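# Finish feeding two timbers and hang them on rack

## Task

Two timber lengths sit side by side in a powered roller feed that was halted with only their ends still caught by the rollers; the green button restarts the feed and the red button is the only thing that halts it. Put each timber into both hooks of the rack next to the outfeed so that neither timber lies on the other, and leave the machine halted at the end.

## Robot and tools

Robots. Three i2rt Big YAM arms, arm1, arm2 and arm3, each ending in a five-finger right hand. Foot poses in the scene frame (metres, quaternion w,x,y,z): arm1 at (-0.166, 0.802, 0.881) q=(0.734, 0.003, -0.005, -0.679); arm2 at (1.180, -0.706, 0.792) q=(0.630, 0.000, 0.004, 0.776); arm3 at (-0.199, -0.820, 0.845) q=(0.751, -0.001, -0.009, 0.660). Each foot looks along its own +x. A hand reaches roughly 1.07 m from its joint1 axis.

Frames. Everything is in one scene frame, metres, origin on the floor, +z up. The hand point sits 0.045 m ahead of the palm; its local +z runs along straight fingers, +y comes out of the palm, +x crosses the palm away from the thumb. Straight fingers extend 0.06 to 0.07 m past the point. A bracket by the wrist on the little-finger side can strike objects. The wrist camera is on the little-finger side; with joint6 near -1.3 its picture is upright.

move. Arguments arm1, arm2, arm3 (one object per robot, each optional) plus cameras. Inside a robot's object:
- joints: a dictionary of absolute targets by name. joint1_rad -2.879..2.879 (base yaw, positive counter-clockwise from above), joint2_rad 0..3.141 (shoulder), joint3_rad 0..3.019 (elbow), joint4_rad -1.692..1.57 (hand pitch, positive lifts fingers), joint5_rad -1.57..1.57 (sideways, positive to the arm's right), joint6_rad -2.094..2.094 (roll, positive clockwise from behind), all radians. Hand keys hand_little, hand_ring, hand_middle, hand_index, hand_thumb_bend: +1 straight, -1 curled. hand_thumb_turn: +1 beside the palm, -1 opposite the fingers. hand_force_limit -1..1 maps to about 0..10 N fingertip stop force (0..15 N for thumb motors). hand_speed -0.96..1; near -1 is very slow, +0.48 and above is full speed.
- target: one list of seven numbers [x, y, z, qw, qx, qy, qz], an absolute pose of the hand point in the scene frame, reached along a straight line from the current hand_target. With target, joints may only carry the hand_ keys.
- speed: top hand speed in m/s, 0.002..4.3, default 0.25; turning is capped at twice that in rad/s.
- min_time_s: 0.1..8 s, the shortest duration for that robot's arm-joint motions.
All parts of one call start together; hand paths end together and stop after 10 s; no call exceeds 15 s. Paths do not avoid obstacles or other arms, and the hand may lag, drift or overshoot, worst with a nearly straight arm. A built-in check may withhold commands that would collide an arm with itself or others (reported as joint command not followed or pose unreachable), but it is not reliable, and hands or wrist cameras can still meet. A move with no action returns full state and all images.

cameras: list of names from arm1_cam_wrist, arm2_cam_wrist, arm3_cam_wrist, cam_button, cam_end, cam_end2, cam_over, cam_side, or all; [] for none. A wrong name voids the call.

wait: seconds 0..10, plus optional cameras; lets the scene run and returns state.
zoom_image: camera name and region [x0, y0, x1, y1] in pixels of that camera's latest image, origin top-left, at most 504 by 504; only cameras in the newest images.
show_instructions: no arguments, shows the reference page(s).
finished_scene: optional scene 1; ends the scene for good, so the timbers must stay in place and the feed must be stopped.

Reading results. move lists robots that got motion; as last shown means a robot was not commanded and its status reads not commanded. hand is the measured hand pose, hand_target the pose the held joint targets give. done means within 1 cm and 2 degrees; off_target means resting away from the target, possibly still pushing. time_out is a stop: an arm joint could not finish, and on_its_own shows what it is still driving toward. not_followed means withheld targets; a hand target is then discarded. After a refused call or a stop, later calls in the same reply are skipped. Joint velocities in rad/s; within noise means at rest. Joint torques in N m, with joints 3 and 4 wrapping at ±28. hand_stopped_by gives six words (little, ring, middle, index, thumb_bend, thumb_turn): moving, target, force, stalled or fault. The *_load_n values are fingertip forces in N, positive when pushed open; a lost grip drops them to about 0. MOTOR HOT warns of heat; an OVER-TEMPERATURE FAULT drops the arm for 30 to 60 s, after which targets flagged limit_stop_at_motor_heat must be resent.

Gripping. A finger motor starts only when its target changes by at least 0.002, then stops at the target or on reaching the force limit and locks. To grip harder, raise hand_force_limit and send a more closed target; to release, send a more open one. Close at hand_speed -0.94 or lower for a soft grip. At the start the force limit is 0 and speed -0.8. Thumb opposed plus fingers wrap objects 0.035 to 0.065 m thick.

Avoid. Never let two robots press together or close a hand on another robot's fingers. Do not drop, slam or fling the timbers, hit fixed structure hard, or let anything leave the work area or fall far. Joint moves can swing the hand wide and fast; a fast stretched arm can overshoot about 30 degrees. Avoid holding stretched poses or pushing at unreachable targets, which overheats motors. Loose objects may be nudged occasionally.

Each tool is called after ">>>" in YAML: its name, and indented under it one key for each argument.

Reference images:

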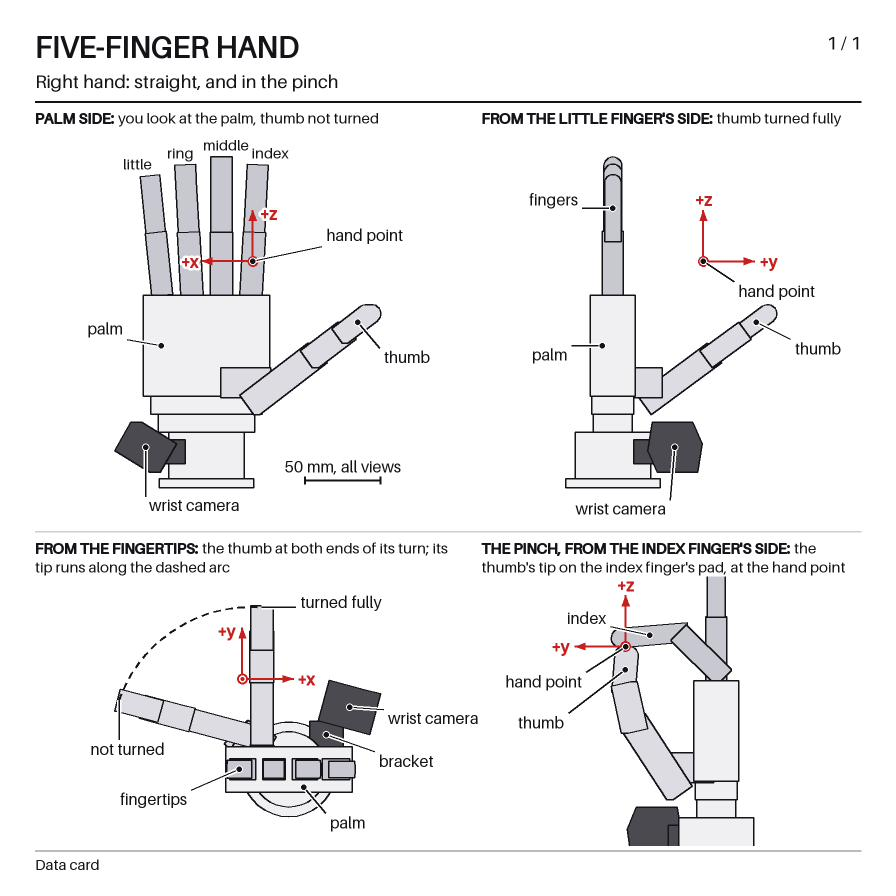

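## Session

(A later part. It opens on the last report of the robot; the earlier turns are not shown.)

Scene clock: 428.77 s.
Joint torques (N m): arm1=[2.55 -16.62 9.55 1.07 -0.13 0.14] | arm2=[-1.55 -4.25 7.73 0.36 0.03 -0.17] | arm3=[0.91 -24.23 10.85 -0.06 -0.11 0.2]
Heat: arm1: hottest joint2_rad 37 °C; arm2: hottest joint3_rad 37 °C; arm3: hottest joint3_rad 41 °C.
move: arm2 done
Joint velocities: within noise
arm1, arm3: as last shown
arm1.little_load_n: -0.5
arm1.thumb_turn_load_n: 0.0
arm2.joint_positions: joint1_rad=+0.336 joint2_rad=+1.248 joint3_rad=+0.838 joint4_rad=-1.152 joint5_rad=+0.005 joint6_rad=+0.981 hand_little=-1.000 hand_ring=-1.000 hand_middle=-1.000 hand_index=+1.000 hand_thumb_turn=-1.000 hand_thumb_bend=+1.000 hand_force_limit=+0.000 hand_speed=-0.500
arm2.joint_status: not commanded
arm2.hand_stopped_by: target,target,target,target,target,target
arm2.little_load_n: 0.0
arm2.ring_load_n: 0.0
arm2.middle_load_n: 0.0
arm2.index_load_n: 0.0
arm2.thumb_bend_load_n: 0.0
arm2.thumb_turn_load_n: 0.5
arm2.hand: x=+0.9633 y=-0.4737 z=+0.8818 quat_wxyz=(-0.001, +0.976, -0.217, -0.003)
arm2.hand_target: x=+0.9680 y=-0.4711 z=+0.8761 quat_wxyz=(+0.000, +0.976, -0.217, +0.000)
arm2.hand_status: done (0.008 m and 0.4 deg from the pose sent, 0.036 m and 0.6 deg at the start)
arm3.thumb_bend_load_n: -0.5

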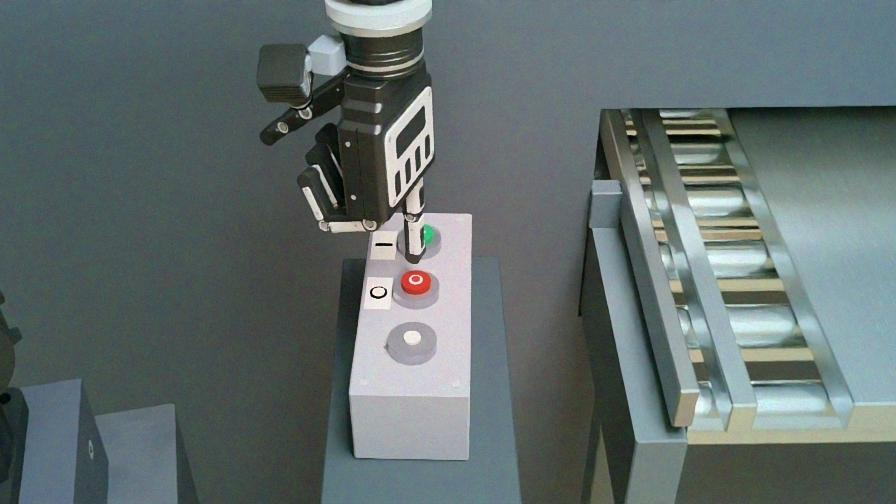

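>>> move:
  arm2: {"target": [0.970, -0.470, 0.860, 0, 0.9763, -0.2164, 0], "speed": 0.05}
  cameras: ["cam_button"]

>>> zoom_image:
  camera: "cam_button"
  region: [320, 150, 520, 350]

Scene clock: 432.77 s.
Joint torques (N m): arm1=[2.55 -16.62 9.55 1.07 -0.14 0.14] | arm2=[-1.26 -3.6 6.94 0.8 0.11 -0.16] | arm3=[0.91 -24.23 10.85 -0.06 -0.11 0.2]
Heat: arm1: hottest joint2_rad 37 °C; arm2: hottest joint3_rad 37 °C; arm3: hottest joint3_rad 41 °C.
move: arm2 off_target
Joint velocities: within noise
arm1, arm3: as last shown
arm1.little_load_n: 0.0
arm2.joint_positions: joint1_rad=+0.330 joint2_rad=+1.261 joint3_rad=+0.818 joint4_rad=-1.117 joint5_rad=+0.005 joint6_rad=+0.971 hand_little=-1.000 hand_ring=-1.000 hand_middle=-1.000 hand_index=+1.000 hand_thumb_turn=-1.000 hand_thumb_bend=+1.000 hand_force_limit=+0.000 hand_speed=-0.500
arm2.joint_status: not commanded
arm2.hand_stopped_by: target,target,target,target,target,target
arm2.little_load_n: 0.0
arm2.ring_load_n: 0.0
arm2.middle_load_n: 0.0
arm2.index_load_n: -1.5
arm2.thumb_bend_load_n: 0.0
arm2.thumb_turn_load_n: 0.0
arm2.hand: x=+0.9651 y=-0.4727 z=+0.8706 quat_wxyz=(-0.002, +0.977, -0.215, -0.004)
arm2.hand_target: x=+0.9701 y=-0.4705 z=+0.8603 quat_wxyz=(+0.000, +0.976, -0.216, +0.000)
arm2.hand_status: off_target (0.012 m and 0.5 deg from the pose sent, 0.023 m and 0.4 deg at the start)
arm3.index_load_n: -0.5
arm3.thumb_bend_load_n: 0.0

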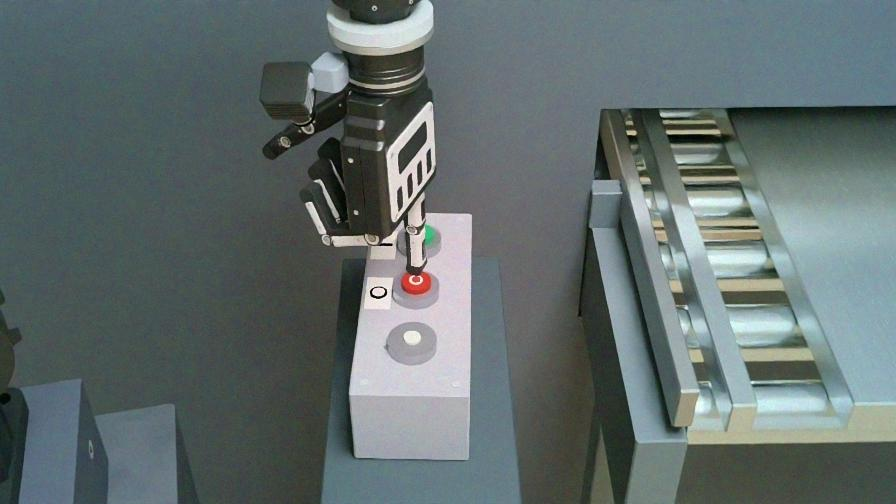

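Scaled by 2.520.

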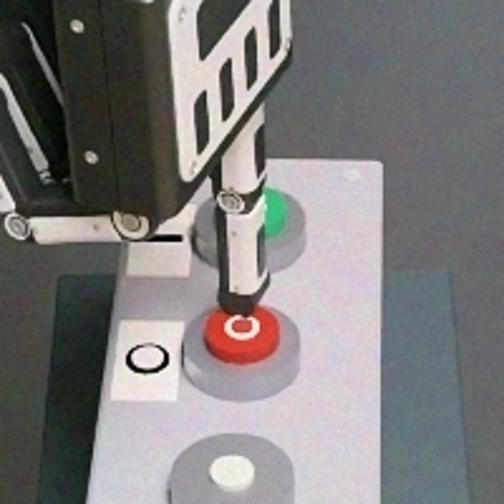

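>>> move:
  arm2: {"target": [0.973, -0.471, 0.850, 0, 0.9763, -0.2164, 0], "speed": 0.05}
  cameras: ["cam_button"]

>>> zoom_image:
  camera: "cam_button"
  region: [320, 150, 520, 350]

Scene clock: 436.13 s.
Joint torques (N m): arm1=[2.49 -16.67 9.54 1.09 -0.13 0.14] | arm2=[-1.26 -3.08 6.11 1.21 0.03 -0.07] | arm3=[0.85 -24.29 10.86 -0.06 -0.11 0.2]
Heat: arm1: hottest joint2_rad 37 °C; arm2: hottest joint3_rad 37 °C; arm3: hottest joint3_rad 41 °C.
move: arm2 off_target
Joint velocities: within noise
arm1.joint_positions: joint1_rad=+0.053 joint2_rad=+2.599 joint3_rad=+2.250 joint4_rad=-1.218 joint5_rad=+0.016 joint6_rad=+0.133 hand_little=+1.000 hand_ring=+1.000 hand_middle=+1.000 hand_index=+1.000 hand_thumb_turn=-1.000 hand_thumb_bend=+1.000 hand_force_limit=+0.000 hand_speed=-0.800
arm1.joint_status: not commanded
arm1.hand_stopped_by: target,target,target,target,target,target
arm1.little_load_n: 0.0
arm1.ring_load_n: -0.5
arm1.middle_load_n: 0.0
arm1.index_load_n: 0.0
arm1.thumb_bend_load_n: 0.0
arm1.thumb_turn_load_n: 0.0
arm1.hand: x=-0.0406 y=+0.1260 z=+0.7528 quat_wxyz=(+0.001, -0.001, -1.000, +0.005)
arm1.hand_target: x=-0.0302 y=+0.1286 z=+0.7353 quat_wxyz=(+0.000, +0.000, -1.000, +0.000)
arm1.hand_status: not commanded
arm2.joint_positions: joint1_rad=+0.326 joint2_rad=+1.261 joint3_rad=+0.805 joint4_rad=-1.095 joint5_rad=+0.005 joint6_rad=+0.961 hand_little=-1.000 hand_ring=-1.000 hand_middle=-1.000 hand_index=+1.000 hand_thumb_turn=-1.000 hand_thumb_bend=+1.000 hand_force_limit=+0.000 hand_speed=-0.500
arm2.joint_status: not commanded
arm2.hand_stopped_by: target,target,target,target,target,target
arm2.little_load_n: 0.0
arm2.ring_load_n: 0.0
arm2.middle_load_n: 0.0
arm2.index_load_n: -3.5
arm2.thumb_bend_load_n: 0.0
arm2.thumb_turn_load_n: 0.0
arm2.hand: x=+0.9665 y=-0.4724 z=+0.8660 quat_wxyz=(-0.005, +0.977, -0.212, -0.007)
arm2.hand_target: x=+0.9732 y=-0.4717 z=+0.8507 quat_wxyz=(+0.000, +0.976, -0.216, +0.000)
arm2.hand_status: off_target (0.017 m and 1.1 deg from the pose sent, 0.022 m and 0.5 deg at the start)
arm3.joint_positions: joint1_rad=+0.161 joint2_rad=+2.659 joint3_rad=+2.432 joint4_rad=-1.371 joint5_rad=-0.013 joint6_rad=+0.016 hand_little=+1.000 hand_ring=+1.000 hand_middle=+1.000 hand_index=+1.000 hand_thumb_turn=-1.000 hand_thumb_bend=+1.000 hand_force_limit=+0.000 hand_speed=-0.800
arm3.joint_status: not commanded
arm3.hand_stopped_by: target,target,target,target,target,target
arm3.little_load_n: 0.0
arm3.ring_load_n: 0.0
arm3.middle_load_n: 0.0
arm3.index_load_n: 0.0
arm3.thumb_bend_load_n: 0.0
arm3.thumb_turn_load_n: 0.0
arm3.hand: x=-0.2528 y=-0.1268 z=+0.7461 quat_wxyz=(+0.009, +1.000, +0.007, +0.001)
arm3.hand_target: x=-0.2501 y=-0.1167 z=+0.7401 quat_wxyz=(-0.001, +1.000, +0.000, +0.000)
arm3.hand_status: not commanded

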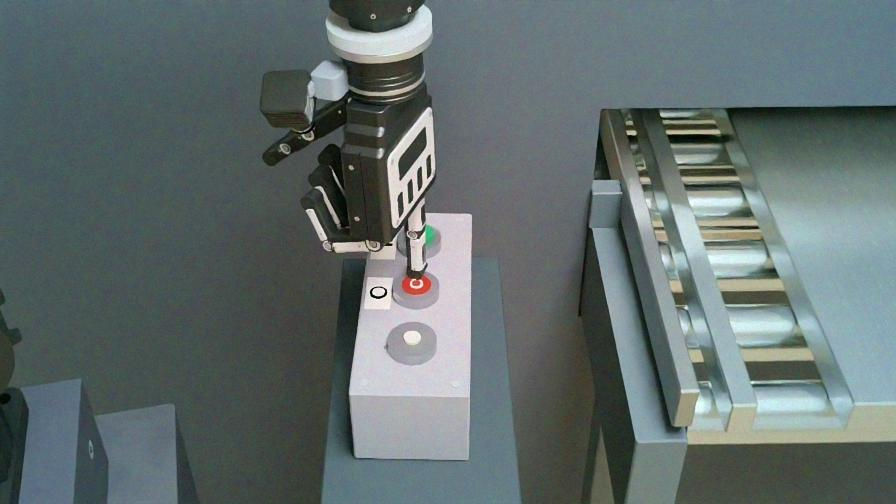

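Scaled by 2.520.

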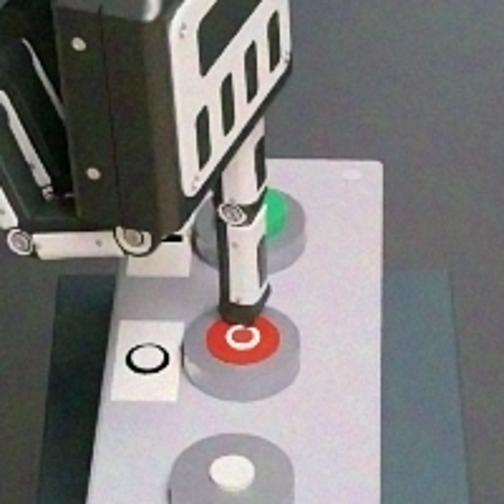

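>>> move:
  arm2: {"target": [0.916, -0.468, 0.90, 0, 0.9763, -0.2164, 0], "speed": 0.15}
  cameras: ["cam_button", "cam_end", "cam_end2", "cam_side", "cam_over", "arm1_cam_wrist", "arm3_cam_wrist"]

>>> zoom_image:
  camera: "cam_end"
  region: [646, 100, 896, 350]

>>> zoom_image:
  camera: "cam_end2"
  region: [0, 100, 250, 350]

>>> zoom_image:
  camera: "arm1_cam_wrist"
  region: [200, 100, 500, 350]

>>> zoom_image:
  camera: "arm3_cam_wrist"
  region: [200, 100, 500, 350]

Scene clock: 450.83 s.
Joint torques (N m): arm1=[2.55 -16.62 9.55 1.09 -0.13 0.14] | arm2=[0.91 -4.95 11.48 -0.53 -0.03 0.13] | arm3=[0.91 -24.23 10.86 -0.06 -0.11 0.2]
Heat: arm1: hottest joint2_rad 37 °C; arm2: hottest joint3_rad 36 °C; arm3: hottest joint3_rad 41 °C.
move: arm2 off_target
Joint velocities: within noise
arm1, arm3: as last shown
arm1.ring_load_n: 0.0
arm2.joint_positions: joint1_rad=+0.433 joint2_rad=+1.304 joint3_rad=+0.911 joint4_rad=-1.192 joint5_rad=+0.007 joint6_rad=+1.073 hand_little=-1.000 hand_ring=-1.000 hand_middle=-1.000 hand_index=+1.000 hand_thumb_turn=-1.000 hand_thumb_bend=+1.000 hand_force_limit=+0.000 hand_speed=-0.500
arm2.joint_status: not commanded
arm2.hand_stopped_by: target,target,target,target,target,target
arm2.little_load_n: 0.0
arm2.ring_load_n: 0.0
arm2.middle_load_n: 0.5
arm2.index_load_n: -0.5
arm2.thumb_bend_load_n: 0.0
arm2.thumb_turn_load_n: 0.0
arm2.hand: x=+0.9277 y=-0.4765 z=+0.8903 quat_wxyz=(+0.006, +0.977, -0.215, +0.006)
arm2.hand_target: x=+0.9162 y=-0.4682 z=+0.9001 quat_wxyz=(+0.000, +0.976, -0.216, -0.001)
arm2.hand_status: off_target (0.017 m and 1.0 deg from the pose sent, 0.061 m and 1.1 deg at the start)
arm3.thumb_bend_load_n: -0.5
pictures: arm1_cam_wrist, arm3_cam_wrist, cam_button, cam_end, cam_end2, cam_over, cam_side
arm1_cam_wrist: T_world_to_cam=[[-0.23833, 0.96965, -0.05461, -0.08401], [0.81439, 0.23018, 0.53272, -0.39853], [0.52912, 0.08249, -0.84453, 0.76759]] pos_world=[-0.10161, 0.10987, 0.85596]
arm3_cam_wrist: T_world_to_cam=[[0.23402, -0.97159, -0.03522, -0.02948], [-0.83431, -0.21929, 0.5058, -0.61226], [-0.49916, -0.08898, -0.86193, 0.61528]] pos_world=[-0.1968, -0.10816, 0.83897]

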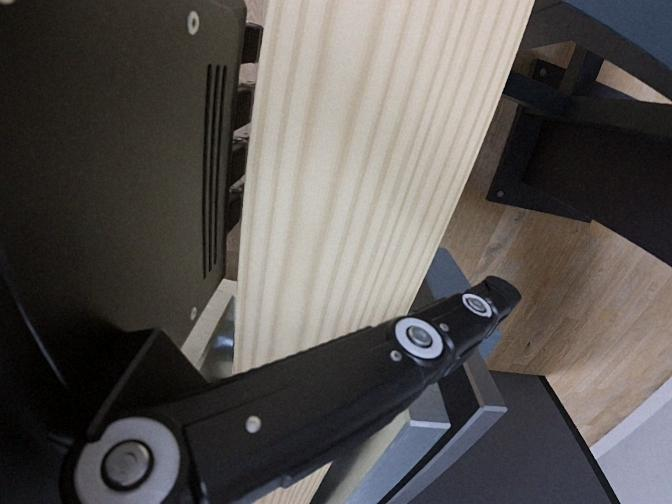

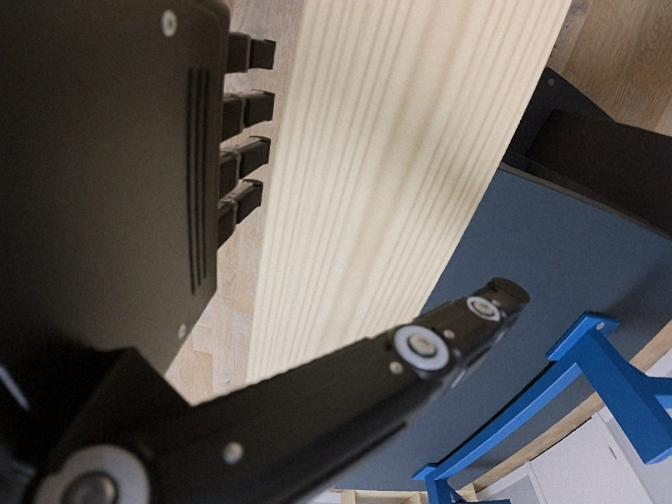

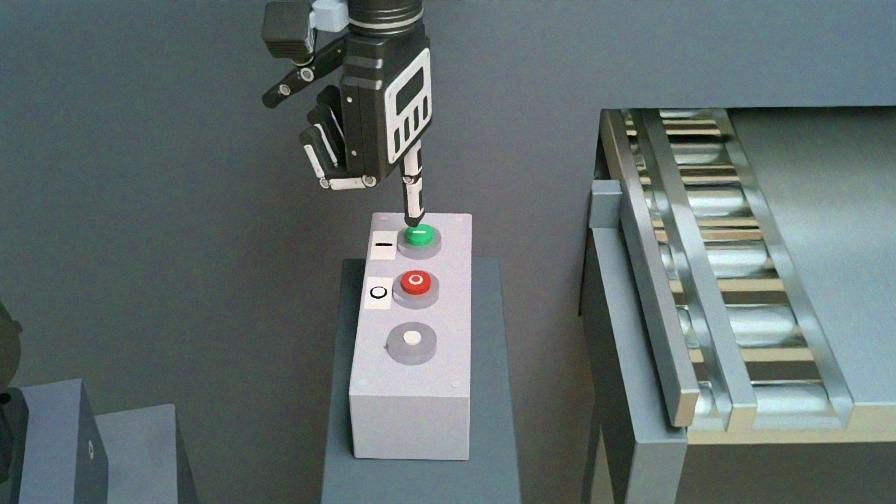

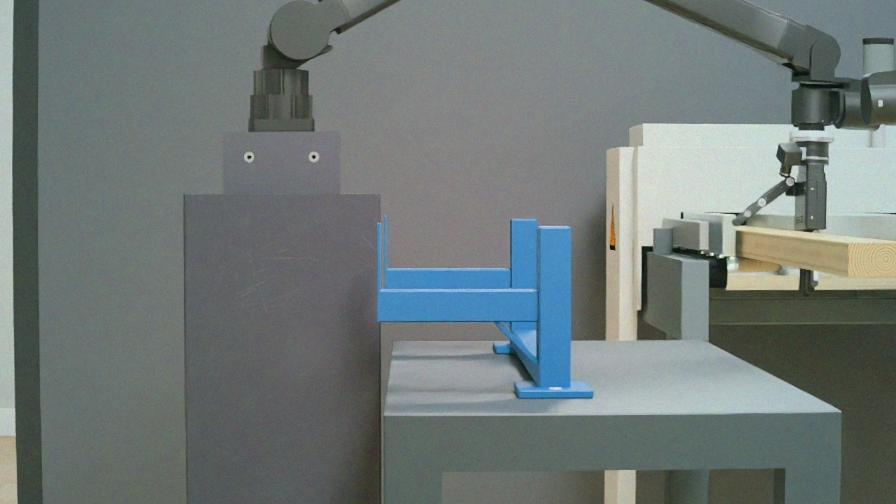

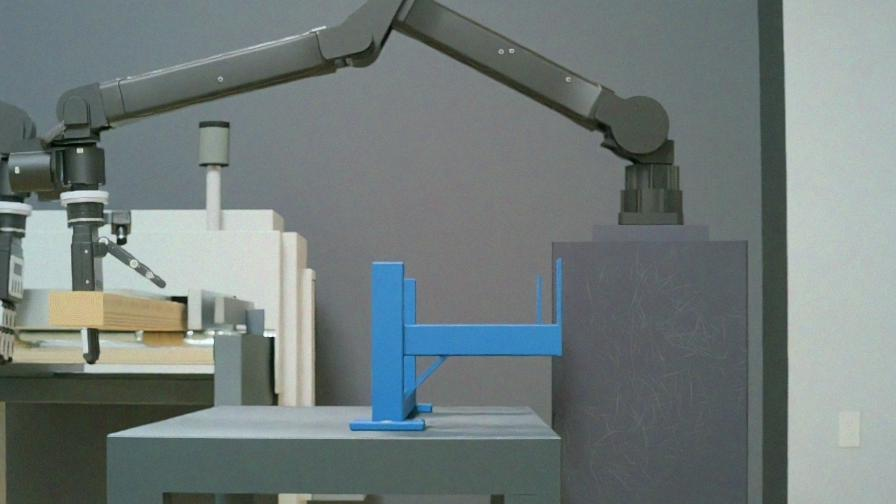

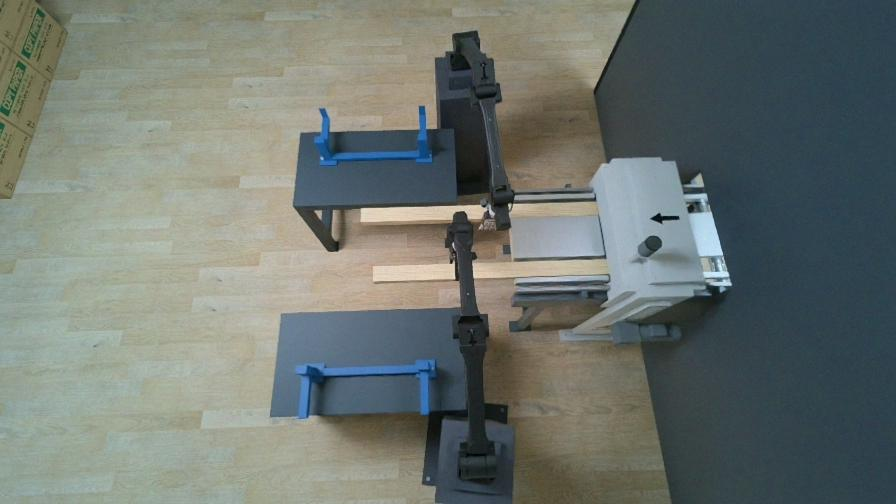

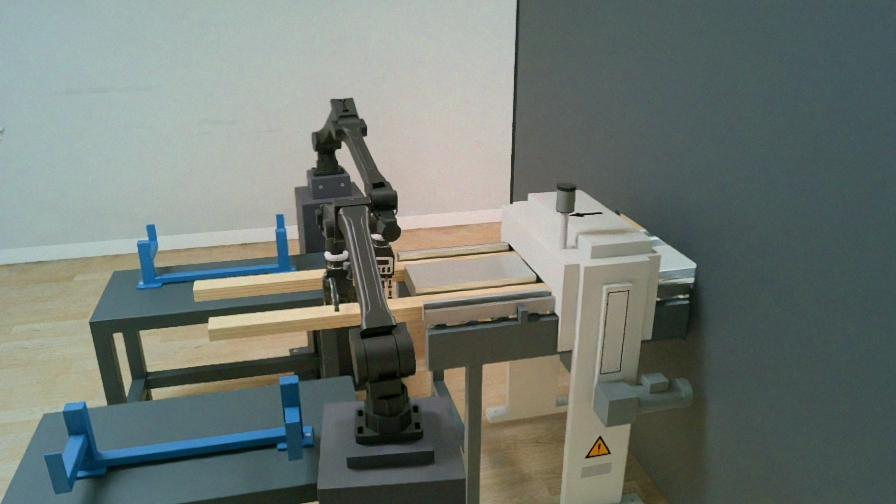

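Scaled by 2.016.

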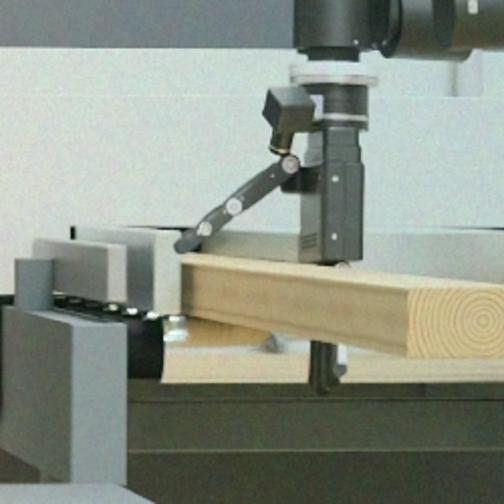

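Scaled by 2.016.

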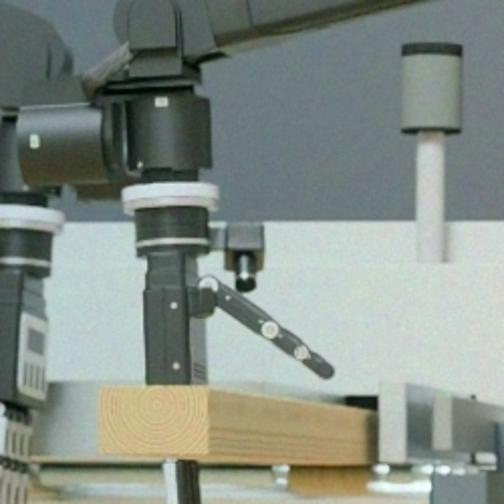

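Scaled by 1.680 from the camera's image (finer frame: 960x720).

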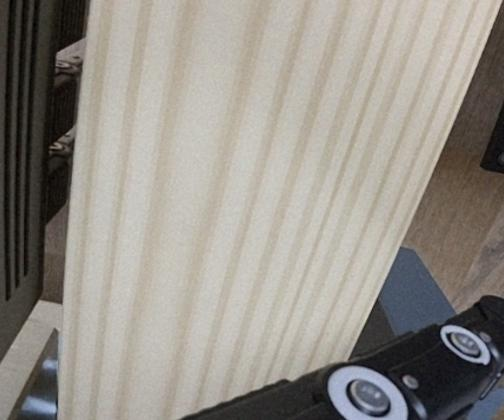

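Scaled by 1.680 from the camera's image (finer frame: 960x720).

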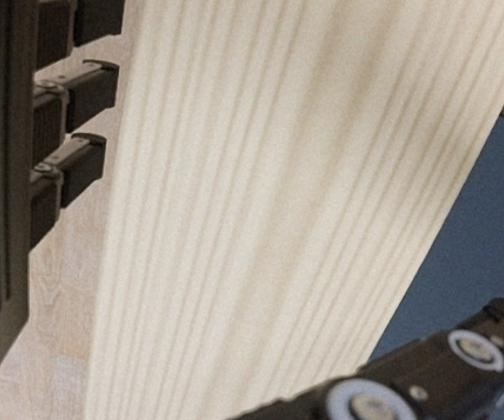

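>>> move:
  arm1: {"target": [-0.03, 0.131, 0.701, 0, 0, 1, 0], "speed": 0.06}
  arm3: {"target": [-0.25, -0.119, 0.706, 0, 1, 0, 0], "speed": 0.06}
  cameras: ["cam_end", "cam_end2", "arm1_cam_wrist", "arm3_cam_wrist"]

>>> zoom_image:
  camera: "cam_end"
  region: [646, 100, 896, 350]

>>> zoom_image:
  camera: "cam_end2"
  region: [0, 200, 250, 450]

Scene clock: 464.53 s.
Joint torques (N m): arm1=[2.43 -15.91 7.95 1.33 0 0.13] | arm2=[1.03 -4.84 11.37 -0.46 -0.03 0.1] | arm3=[0.97 -23.59 8.13 0.27 -0.1 0.19]
Heat: arm1: hottest joint2_rad 37 °C; arm2: hottest joint3_rad 36 °C; arm3: hottest joint3_rad 41 °C.
move: arm1 off_target; arm3 off_target
Joint velocities: within noise
arm1.joint_positions: joint1_rad=+0.054 joint2_rad=+2.623 joint3_rad=+2.250 joint4_rad=-1.168 joint5_rad=+0.012 joint6_rad=+0.133 hand_little=+1.000 hand_ring=+1.000 hand_middle=+1.000 hand_index=+1.000 hand_thumb_turn=-1.000 hand_thumb_bend=+1.000 hand_force_limit=+0.000 hand_speed=-0.800
arm1.joint_status: not commanded
arm1.hand_stopped_by: target,target,target,target,target,target
arm1.little_load_n: 0.0
arm1.ring_load_n: 0.0
arm1.middle_load_n: 0.0
arm1.index_load_n: 0.0
arm1.thumb_bend_load_n: 0.5
arm1.thumb_turn_load_n: -1.0
arm1.hand: x=-0.0380 y=+0.1195 z=+0.7339 quat_wxyz=(-0.002, -0.001, -1.000, +0.017)
arm1.hand_target: x=-0.0304 y=+0.1323 z=+0.7020 quat_wxyz=(+0.000, +0.000, -1.000, +0.000)
arm1.hand_status: off_target (0.036 m and 2.0 deg from the pose sent, 0.053 m and 0.6 deg at the start)
arm2: as last shown
arm2.joint_positions: joint1_rad=+0.433 joint2_rad=+1.304 joint3_rad=+0.911 joint4_rad=-1.193 joint5_rad=+0.007 joint6_rad=+1.074 hand_little=-1.000 hand_ring=-1.000 hand_middle=-1.000 hand_index=+1.000 hand_thumb_turn=-1.000 hand_thumb_bend=+1.000 hand_force_limit=+0.000 hand_speed=-0.500
arm2.middle_load_n: 0.0
arm2.index_load_n: 0.0
arm2.hand_target: x=+0.9162 y=-0.4683 z=+0.9001 quat_wxyz=(+0.000, +0.976, -0.216, +0.000)
arm3.joint_positions: joint1_rad=+0.161 joint2_rad=+2.678 joint3_rad=+2.432 joint4_rad=-1.314 joint5_rad=-0.013 joint6_rad=+0.017 hand_little=+1.000 hand_ring=+1.000 hand_middle=+1.000 hand_index=+1.000 hand_thumb_turn=-1.000 hand_thumb_bend=+1.000 hand_force_limit=+0.000 hand_speed=-0.800
arm3.joint_status: not commanded
arm3.hand_stopped_by: target,target,target,target,target,target
arm3.little_load_n: 0.5
arm3.ring_load_n: 0.0
arm3.middle_load_n: 0.0
arm3.index_load_n: 0.0
arm3.thumb_bend_load_n: 0.0
arm3.thumb_turn_load_n: 0.0
arm3.hand: x=-0.2530 y=-0.1160 z=+0.7300 quat_wxyz=(-0.011, +1.000, +0.007, +0.000)
arm3.hand_target: x=-0.2501 y=-0.1198 z=+0.7065 quat_wxyz=(+0.000, +1.000, +0.000, +0.000)
arm3.hand_status: off_target (0.024 m and 1.5 deg from the pose sent, 0.041 m and 1.3 deg at the start)
pictures: arm1_cam_wrist, arm3_cam_wrist, cam_end, cam_end2
arm1_cam_wrist: T_world_to_cam=[[-0.23871, 0.96779, -0.08001, -0.0593], [0.81043, 0.24393, 0.53263, -0.39077], [0.53499, 0.0623, -0.84256, 0.75193]] pos_world=[-0.09974, 0.10586, 0.83694]
arm3_cam_wrist: T_world_to_cam=[[0.23375, -0.96959, -0.07254, 0.0079], [-0.83381, -0.23828, 0.49798, -0.59831], [-0.50012, -0.05592, -0.86415, 0.6075]] pos_world=[-0.1969, -0.10094, 0.82349]

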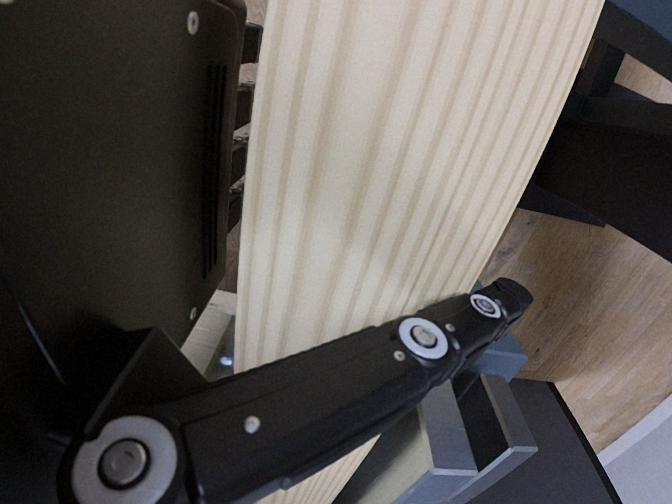

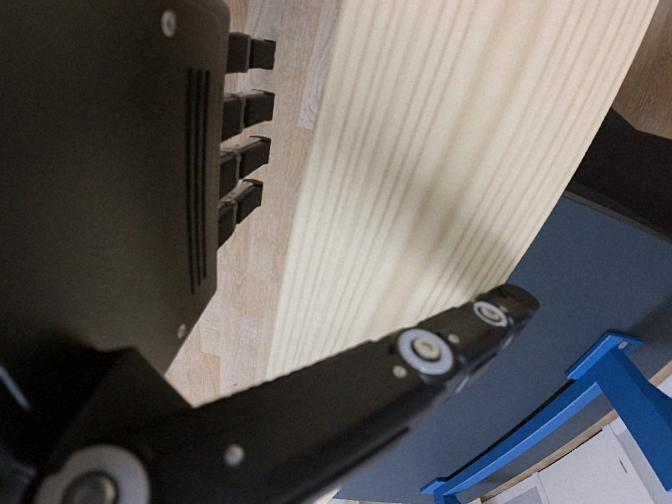

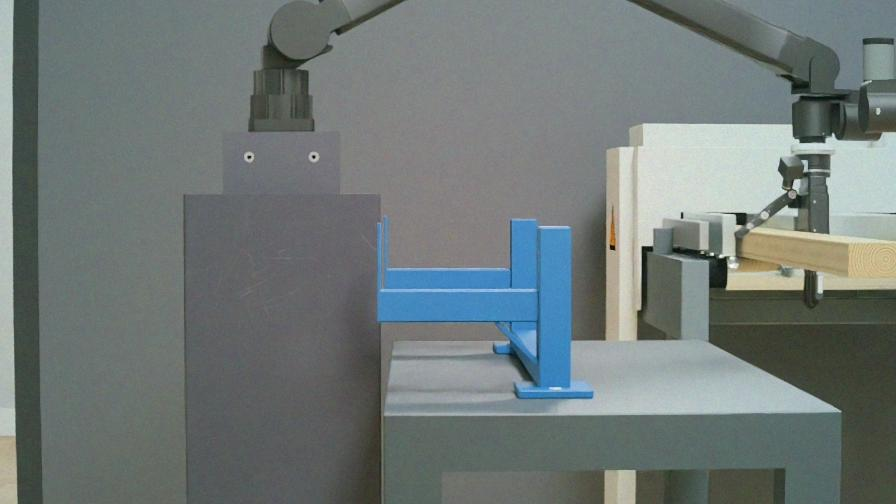

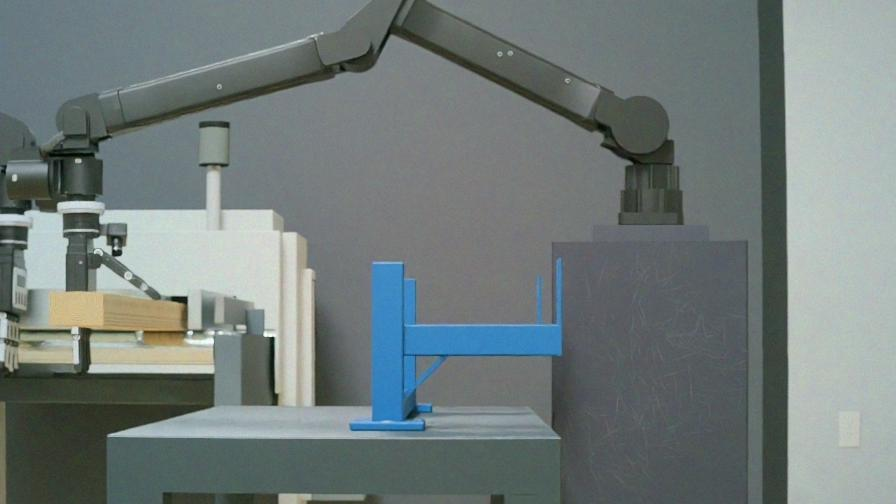

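Scaled by 2.016.

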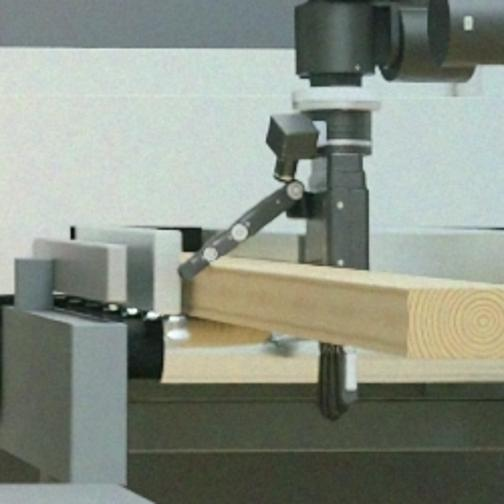

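Scaled by 2.016.

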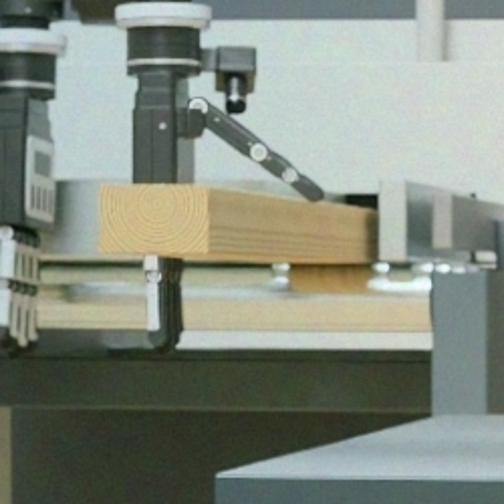

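>>> move:
  arm1: {"target": [-0.03, 0.140, 0.80, 0, 0, 1, 0], "speed": 0.12}
  arm3: {"target": [-0.25, -0.130, 0.80, 0, 1, 0, 0], "speed": 0.12}

>>> move:
  arm1: {"target": [-0.03, 0.137, 0.695, 0, 0, 1, 0], "speed": 0.12}
  arm3: {"target": [-0.25, -0.126, 0.695, 0, 1, 0, 0], "speed": 0.12}
  cameras: ["cam_end", "cam_end2"]

>>> zoom_image:
  camera: "cam_end"
  region: [646, 100, 896, 350]

>>> zoom_image:
  camera: "cam_end2"
  region: [0, 200, 250, 450]

Scene clock: 477.50 s.
Joint torques (N m): arm1=[2.67 -18.32 7.98 0.16 0 0.14] | arm2=[0.97 -4.42 11.56 -0.43 -0.05 0.12] | arm3=[0.85 -26.81 7.06 -0.43 -0.11 0.18]
Heat: arm1: hottest joint2_rad 38 °C; arm2: hottest joint3_rad 37 °C; arm3: hottest joint3_rad 40 °C.
move: arm1 off_target; arm3 done
Joint velocities: within noise
arm1.joint_positions: joint1_rad=+0.054 joint2_rad=+2.505 joint3_rad=+2.206 joint4_rad=-1.251 joint5_rad=+0.012 joint6_rad=+0.136 hand_little=+1.000 hand_ring=+1.000 hand_middle=+1.000 hand_index=+1.000 hand_thumb_turn=-1.000 hand_thumb_bend=+1.000 hand_force_limit=+0.000 hand_speed=-0.800
arm1.joint_status: not commanded
arm1.hand_stopped_by: target,target,target,target,target,target
arm1.little_load_n: 0.0
arm1.ring_load_n: 0.0
arm1.middle_load_n: 0.0
arm1.index_load_n: 0.0
arm1.thumb_bend_load_n: 0.0
arm1.thumb_turn_load_n: 0.0
arm1.hand: x=-0.0398 y=+0.1304 z=+0.8030 quat_wxyz=(-0.002, -0.002, -1.000, +0.012)
arm1.hand_target: x=-0.0301 y=+0.1399 z=+0.8000 quat_wxyz=(+0.000, +0.000, -1.000, +0.000)
arm1.hand_status: off_target (0.014 m and 1.4 deg from the pose sent, 0.070 m and 2.0 deg at the start)
arm2: as last shown
arm3.joint_positions: joint1_rad=+0.161 joint2_rad=+2.571 joint3_rad=+2.409 joint4_rad=-1.404 joint5_rad=-0.013 joint6_rad=+0.017 hand_little=+1.000 hand_ring=+1.000 hand_middle=+1.000 hand_index=+1.000 hand_thumb_turn=-1.000 hand_thumb_bend=+1.000 hand_force_limit=+0.000 hand_speed=-0.800
arm3.joint_status: not commanded
arm3.hand_stopped_by: target,target,target,target,target,target
arm3.little_load_n: 0.0
arm3.ring_load_n: 0.0
arm3.middle_load_n: 0.0
arm3.index_load_n: 0.0
arm3.thumb_bend_load_n: -0.5
arm3.thumb_turn_load_n: 0.0
arm3.hand: x=-0.2537 y=-0.1257 z=+0.8003 quat_wxyz=(-0.007, +1.000, +0.007, +0.000)
arm3.hand_target: x=-0.2502 y=-0.1299 z=+0.8001 quat_wxyz=(+0.000, +1.000, +0.000, +0.000)
arm3.hand_status: done (0.006 m and 1.2 deg from the pose sent, 0.071 m and 1.5 deg at the start)
pictures: none

Scene clock: 478.93 s.
Joint torques (N m): arm1=[2.55 -14.86 9.88 0.94 0.04 0.15] | arm2=[1.08 -4.37 11.58 -0.54 -0.03 0.12] | arm3=[1.26 -22.83 8.43 0.47 -0.11 0.2]
Heat: arm1: hottest joint2_rad 38 °C; arm2: hottest joint3_rad 37 °C; arm3: hottest joint3_rad 40 °C.
move: arm1 off_target; arm3 off_target
Joint velocities: within noise
arm1.joint_positions: joint1_rad=+0.054 joint2_rad=+2.600 joint3_rad=+2.184 joint4_rad=-1.126 joint5_rad=+0.012 joint6_rad=+0.133 hand_little=+1.000 hand_ring=+1.000 hand_middle=+1.000 hand_index=+1.000 hand_thumb_turn=-1.000 hand_thumb_bend=+1.000 hand_force_limit=+0.000 hand_speed=-0.800
arm1.joint_status: not commanded
arm1.hand_stopped_by: target,target,target,target,target,target
arm1.little_load_n: 0.0
arm1.ring_load_n: 0.0
arm1.middle_load_n: 0.0
arm1.index_load_n: 0.0
arm1.thumb_bend_load_n: 0.5
arm1.thumb_turn_load_n: 0.0
arm1.hand: x=-0.0388 y=+0.1295 z=+0.7273 quat_wxyz=(-0.002, +0.000, -1.000, +0.016)
arm1.hand_target: x=-0.0305 y=+0.1385 z=+0.6960 quat_wxyz=(+0.000, +0.000, -1.000, +0.000)
arm1.hand_status: off_target (0.034 m and 1.8 deg from the pose sent, 0.109 m and 1.5 deg at the start)
arm2: as last shown
arm3.joint_positions: joint1_rad=+0.161 joint2_rad=+2.652 joint3_rad=+2.359 joint4_rad=-1.270 joint5_rad=-0.013 joint6_rad=+0.017 hand_little=+1.000 hand_ring=+1.000 hand_middle=+1.000 hand_index=+1.000 hand_thumb_turn=-1.000 hand_thumb_bend=+1.000 hand_force_limit=+0.000 hand_speed=-0.800
arm3.joint_status: not commanded
arm3.hand_stopped_by: target,target,target,target,target,target
arm3.little_load_n: 0.0
arm3.ring_load_n: 0.0
arm3.middle_load_n: 0.0
arm3.index_load_n: 0.0
arm3.thumb_bend_load_n: 0.5
arm3.thumb_turn_load_n: 0.5
arm3.hand: x=-0.2526 y=-0.1244 z=+0.7223 quat_wxyz=(-0.009, +1.000, +0.007, +0.000)
arm3.hand_target: x=-0.2501 y=-0.1271 z=+0.6955 quat_wxyz=(+0.000, +1.000, +0.000, +0.000)
arm3.hand_status: off_target (0.028 m and 1.3 deg from the pose sent, 0.105 m and 1.2 deg at the start)

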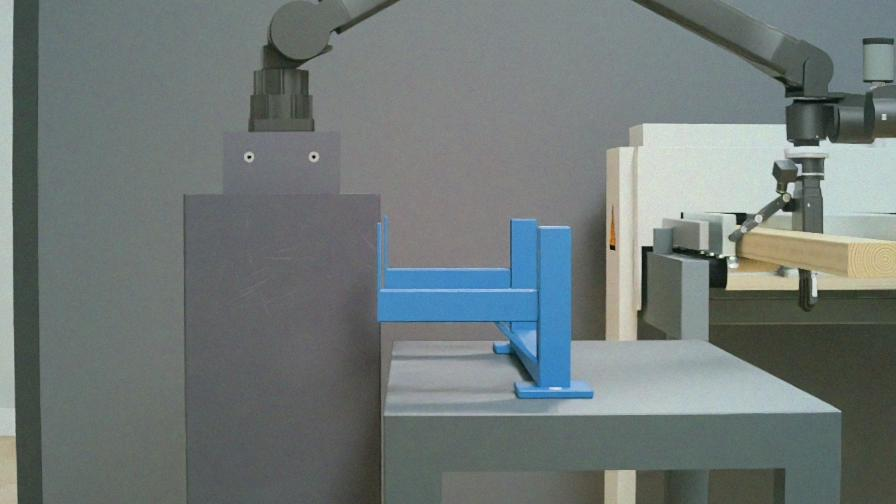

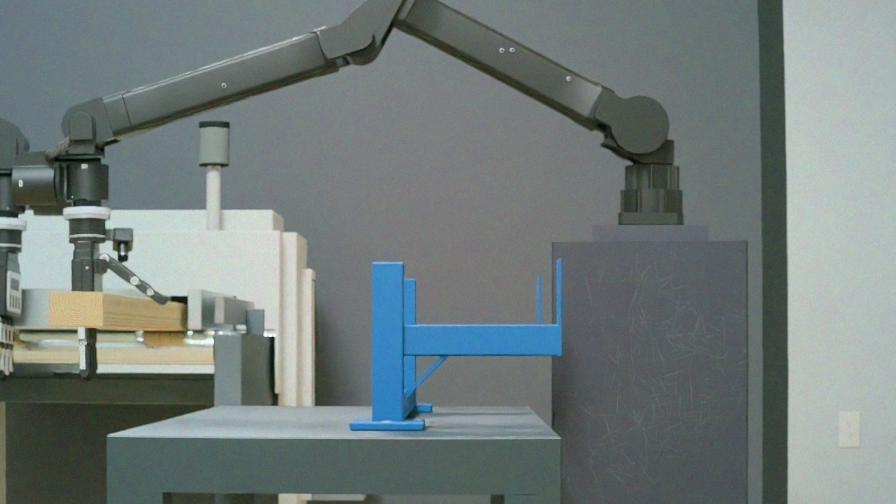

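Scaled by 2.016.

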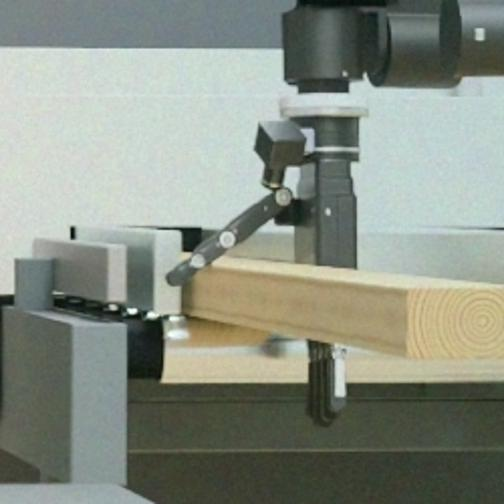

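Scaled by 2.016.

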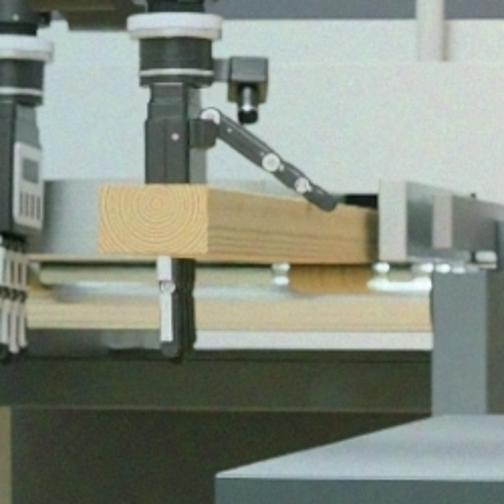

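>>> move:
  arm1: {"target": [-0.03, 0.1385, 0.676, 0, 0, 1, 0], "speed": 0.1}
  arm3: {"target": [-0.25, -0.131, 0.678, 0, 1, 0, 0], "speed": 0.1}
  cameras: ["cam_end", "cam_end2"]

>>> zoom_image:
  camera: "cam_end"
  region: [646, 100, 896, 350]

>>> zoom_image:
  camera: "cam_end2"
  region: [0, 200, 250, 450]

Scene clock: 485.30 s.
Joint torques (N m): arm1=[2.43 -13.68 8.76 1.98 0.03 0.15] | arm2=[0.62 -4.6 11.32 -0.38 -0.04 0.13] | arm3=[1.08 -22.83 5.68 1.95 -0.09 0.2]
Heat: arm1: hottest joint2_rad 38 °C; arm2: hottest joint3_rad 37 °C; arm3: hottest joint3_rad 40 °C.
move: arm1 off_target; arm3 off_target
Joint velocities: within noise
arm1.joint_positions: joint1_rad=+0.054 joint2_rad=+2.600 joint3_rad=+2.184 joint4_rad=-1.122 joint5_rad=+0.012 joint6_rad=+0.133 hand_little=+1.000 hand_ring=+1.000 hand_middle=+1.000 hand_index=+1.000 hand_thumb_turn=-1.000 hand_thumb_bend=+1.000 hand_force_limit=+0.000 hand_speed=-0.800
arm1.joint_status: not commanded
arm1.hand_stopped_by: target,target,target,target,target,target
arm1.little_load_n: 0.0
arm1.ring_load_n: 0.0
arm1.middle_load_n: 0.0
arm1.index_load_n: 0.0
arm1.thumb_bend_load_n: 0.5
arm1.thumb_turn_load_n: 0.0
arm1.hand: x=-0.0384 y=+0.1285 z=+0.7269 quat_wxyz=(-0.003, +0.000, -1.000, +0.018)
arm1.hand_target: x=-0.0309 y=+0.1419 z=+0.6785 quat_wxyz=(+0.000, +0.000, -1.000, +0.000)
arm1.hand_status: off_target (0.053 m and 2.1 deg from the pose sent, 0.053 m and 1.9 deg at the start)
arm2: as last shown
arm2.thumb_bend_load_n: -0.5
arm3.joint_positions: joint1_rad=+0.160 joint2_rad=+2.650 joint3_rad=+2.351 joint4_rad=-1.261 joint5_rad=-0.013 joint6_rad=+0.017 hand_little=+1.000 hand_ring=+1.000 hand_middle=+1.000 hand_index=+1.000 hand_thumb_turn=-1.000 hand_thumb_bend=+1.000 hand_force_limit=+0.000 hand_speed=-0.800
arm3.joint_status: not commanded
arm3.hand_stopped_by: target,target,target,target,target,target
arm3.little_load_n: 0.0
arm3.ring_load_n: 0.0
arm3.middle_load_n: 0.0
arm3.index_load_n: 0.0
arm3.thumb_bend_load_n: 1.0
arm3.thumb_turn_load_n: 0.0
arm3.hand: x=-0.2524 y=-0.1247 z=+0.7203 quat_wxyz=(-0.010, +1.000, +0.007, +0.000)
arm3.hand_target: x=-0.2499 y=-0.1333 z=+0.6796 quat_wxyz=(+0.000, +1.000, +0.000, +0.000)
arm3.hand_status: off_target (0.043 m and 1.4 deg from the pose sent, 0.045 m and 1.3 deg at the start)

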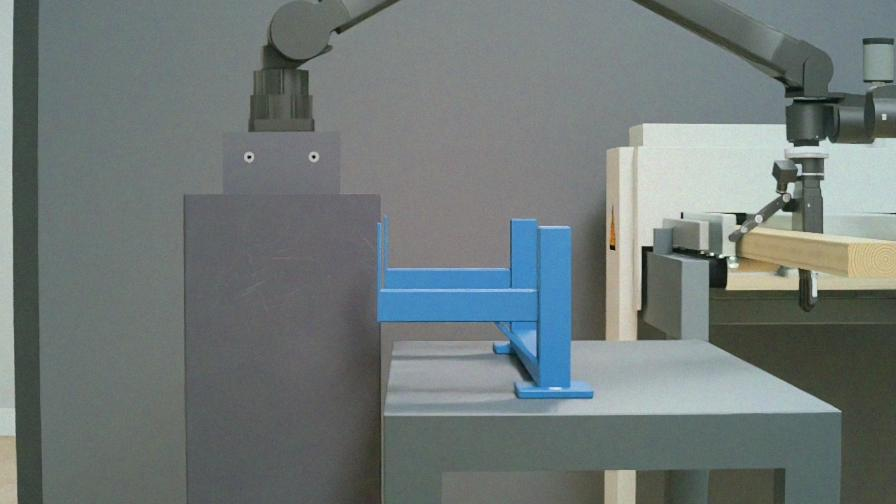

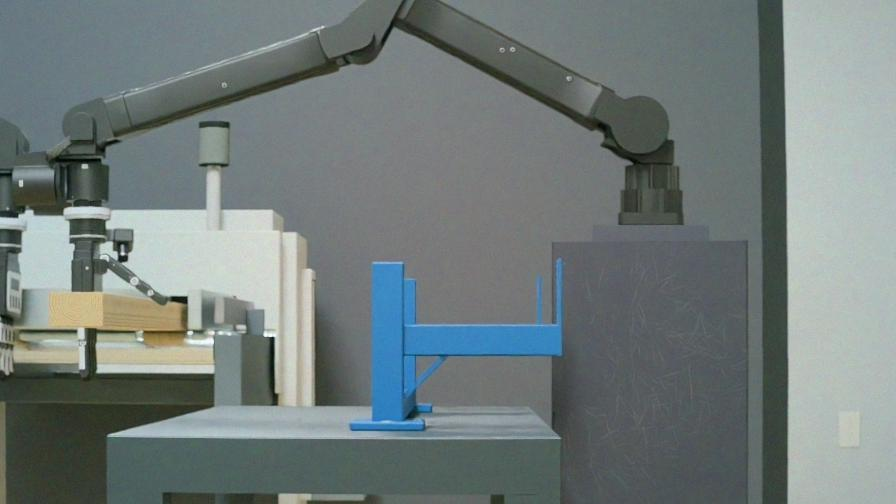

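Scaled by 2.016.

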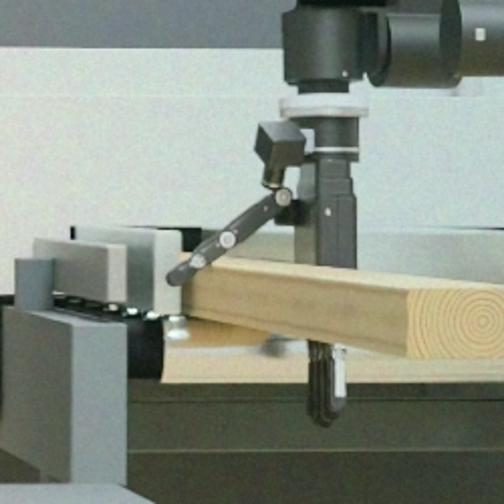

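Scaled by 2.016.

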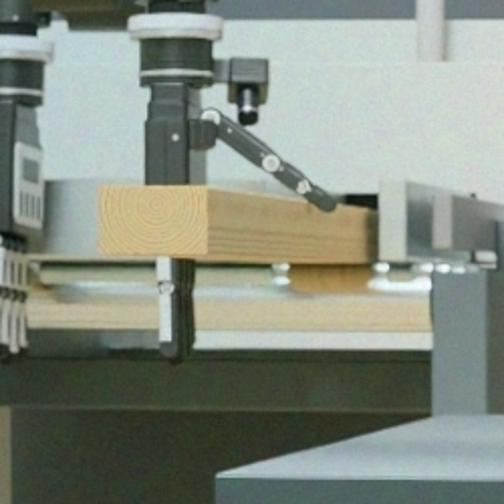

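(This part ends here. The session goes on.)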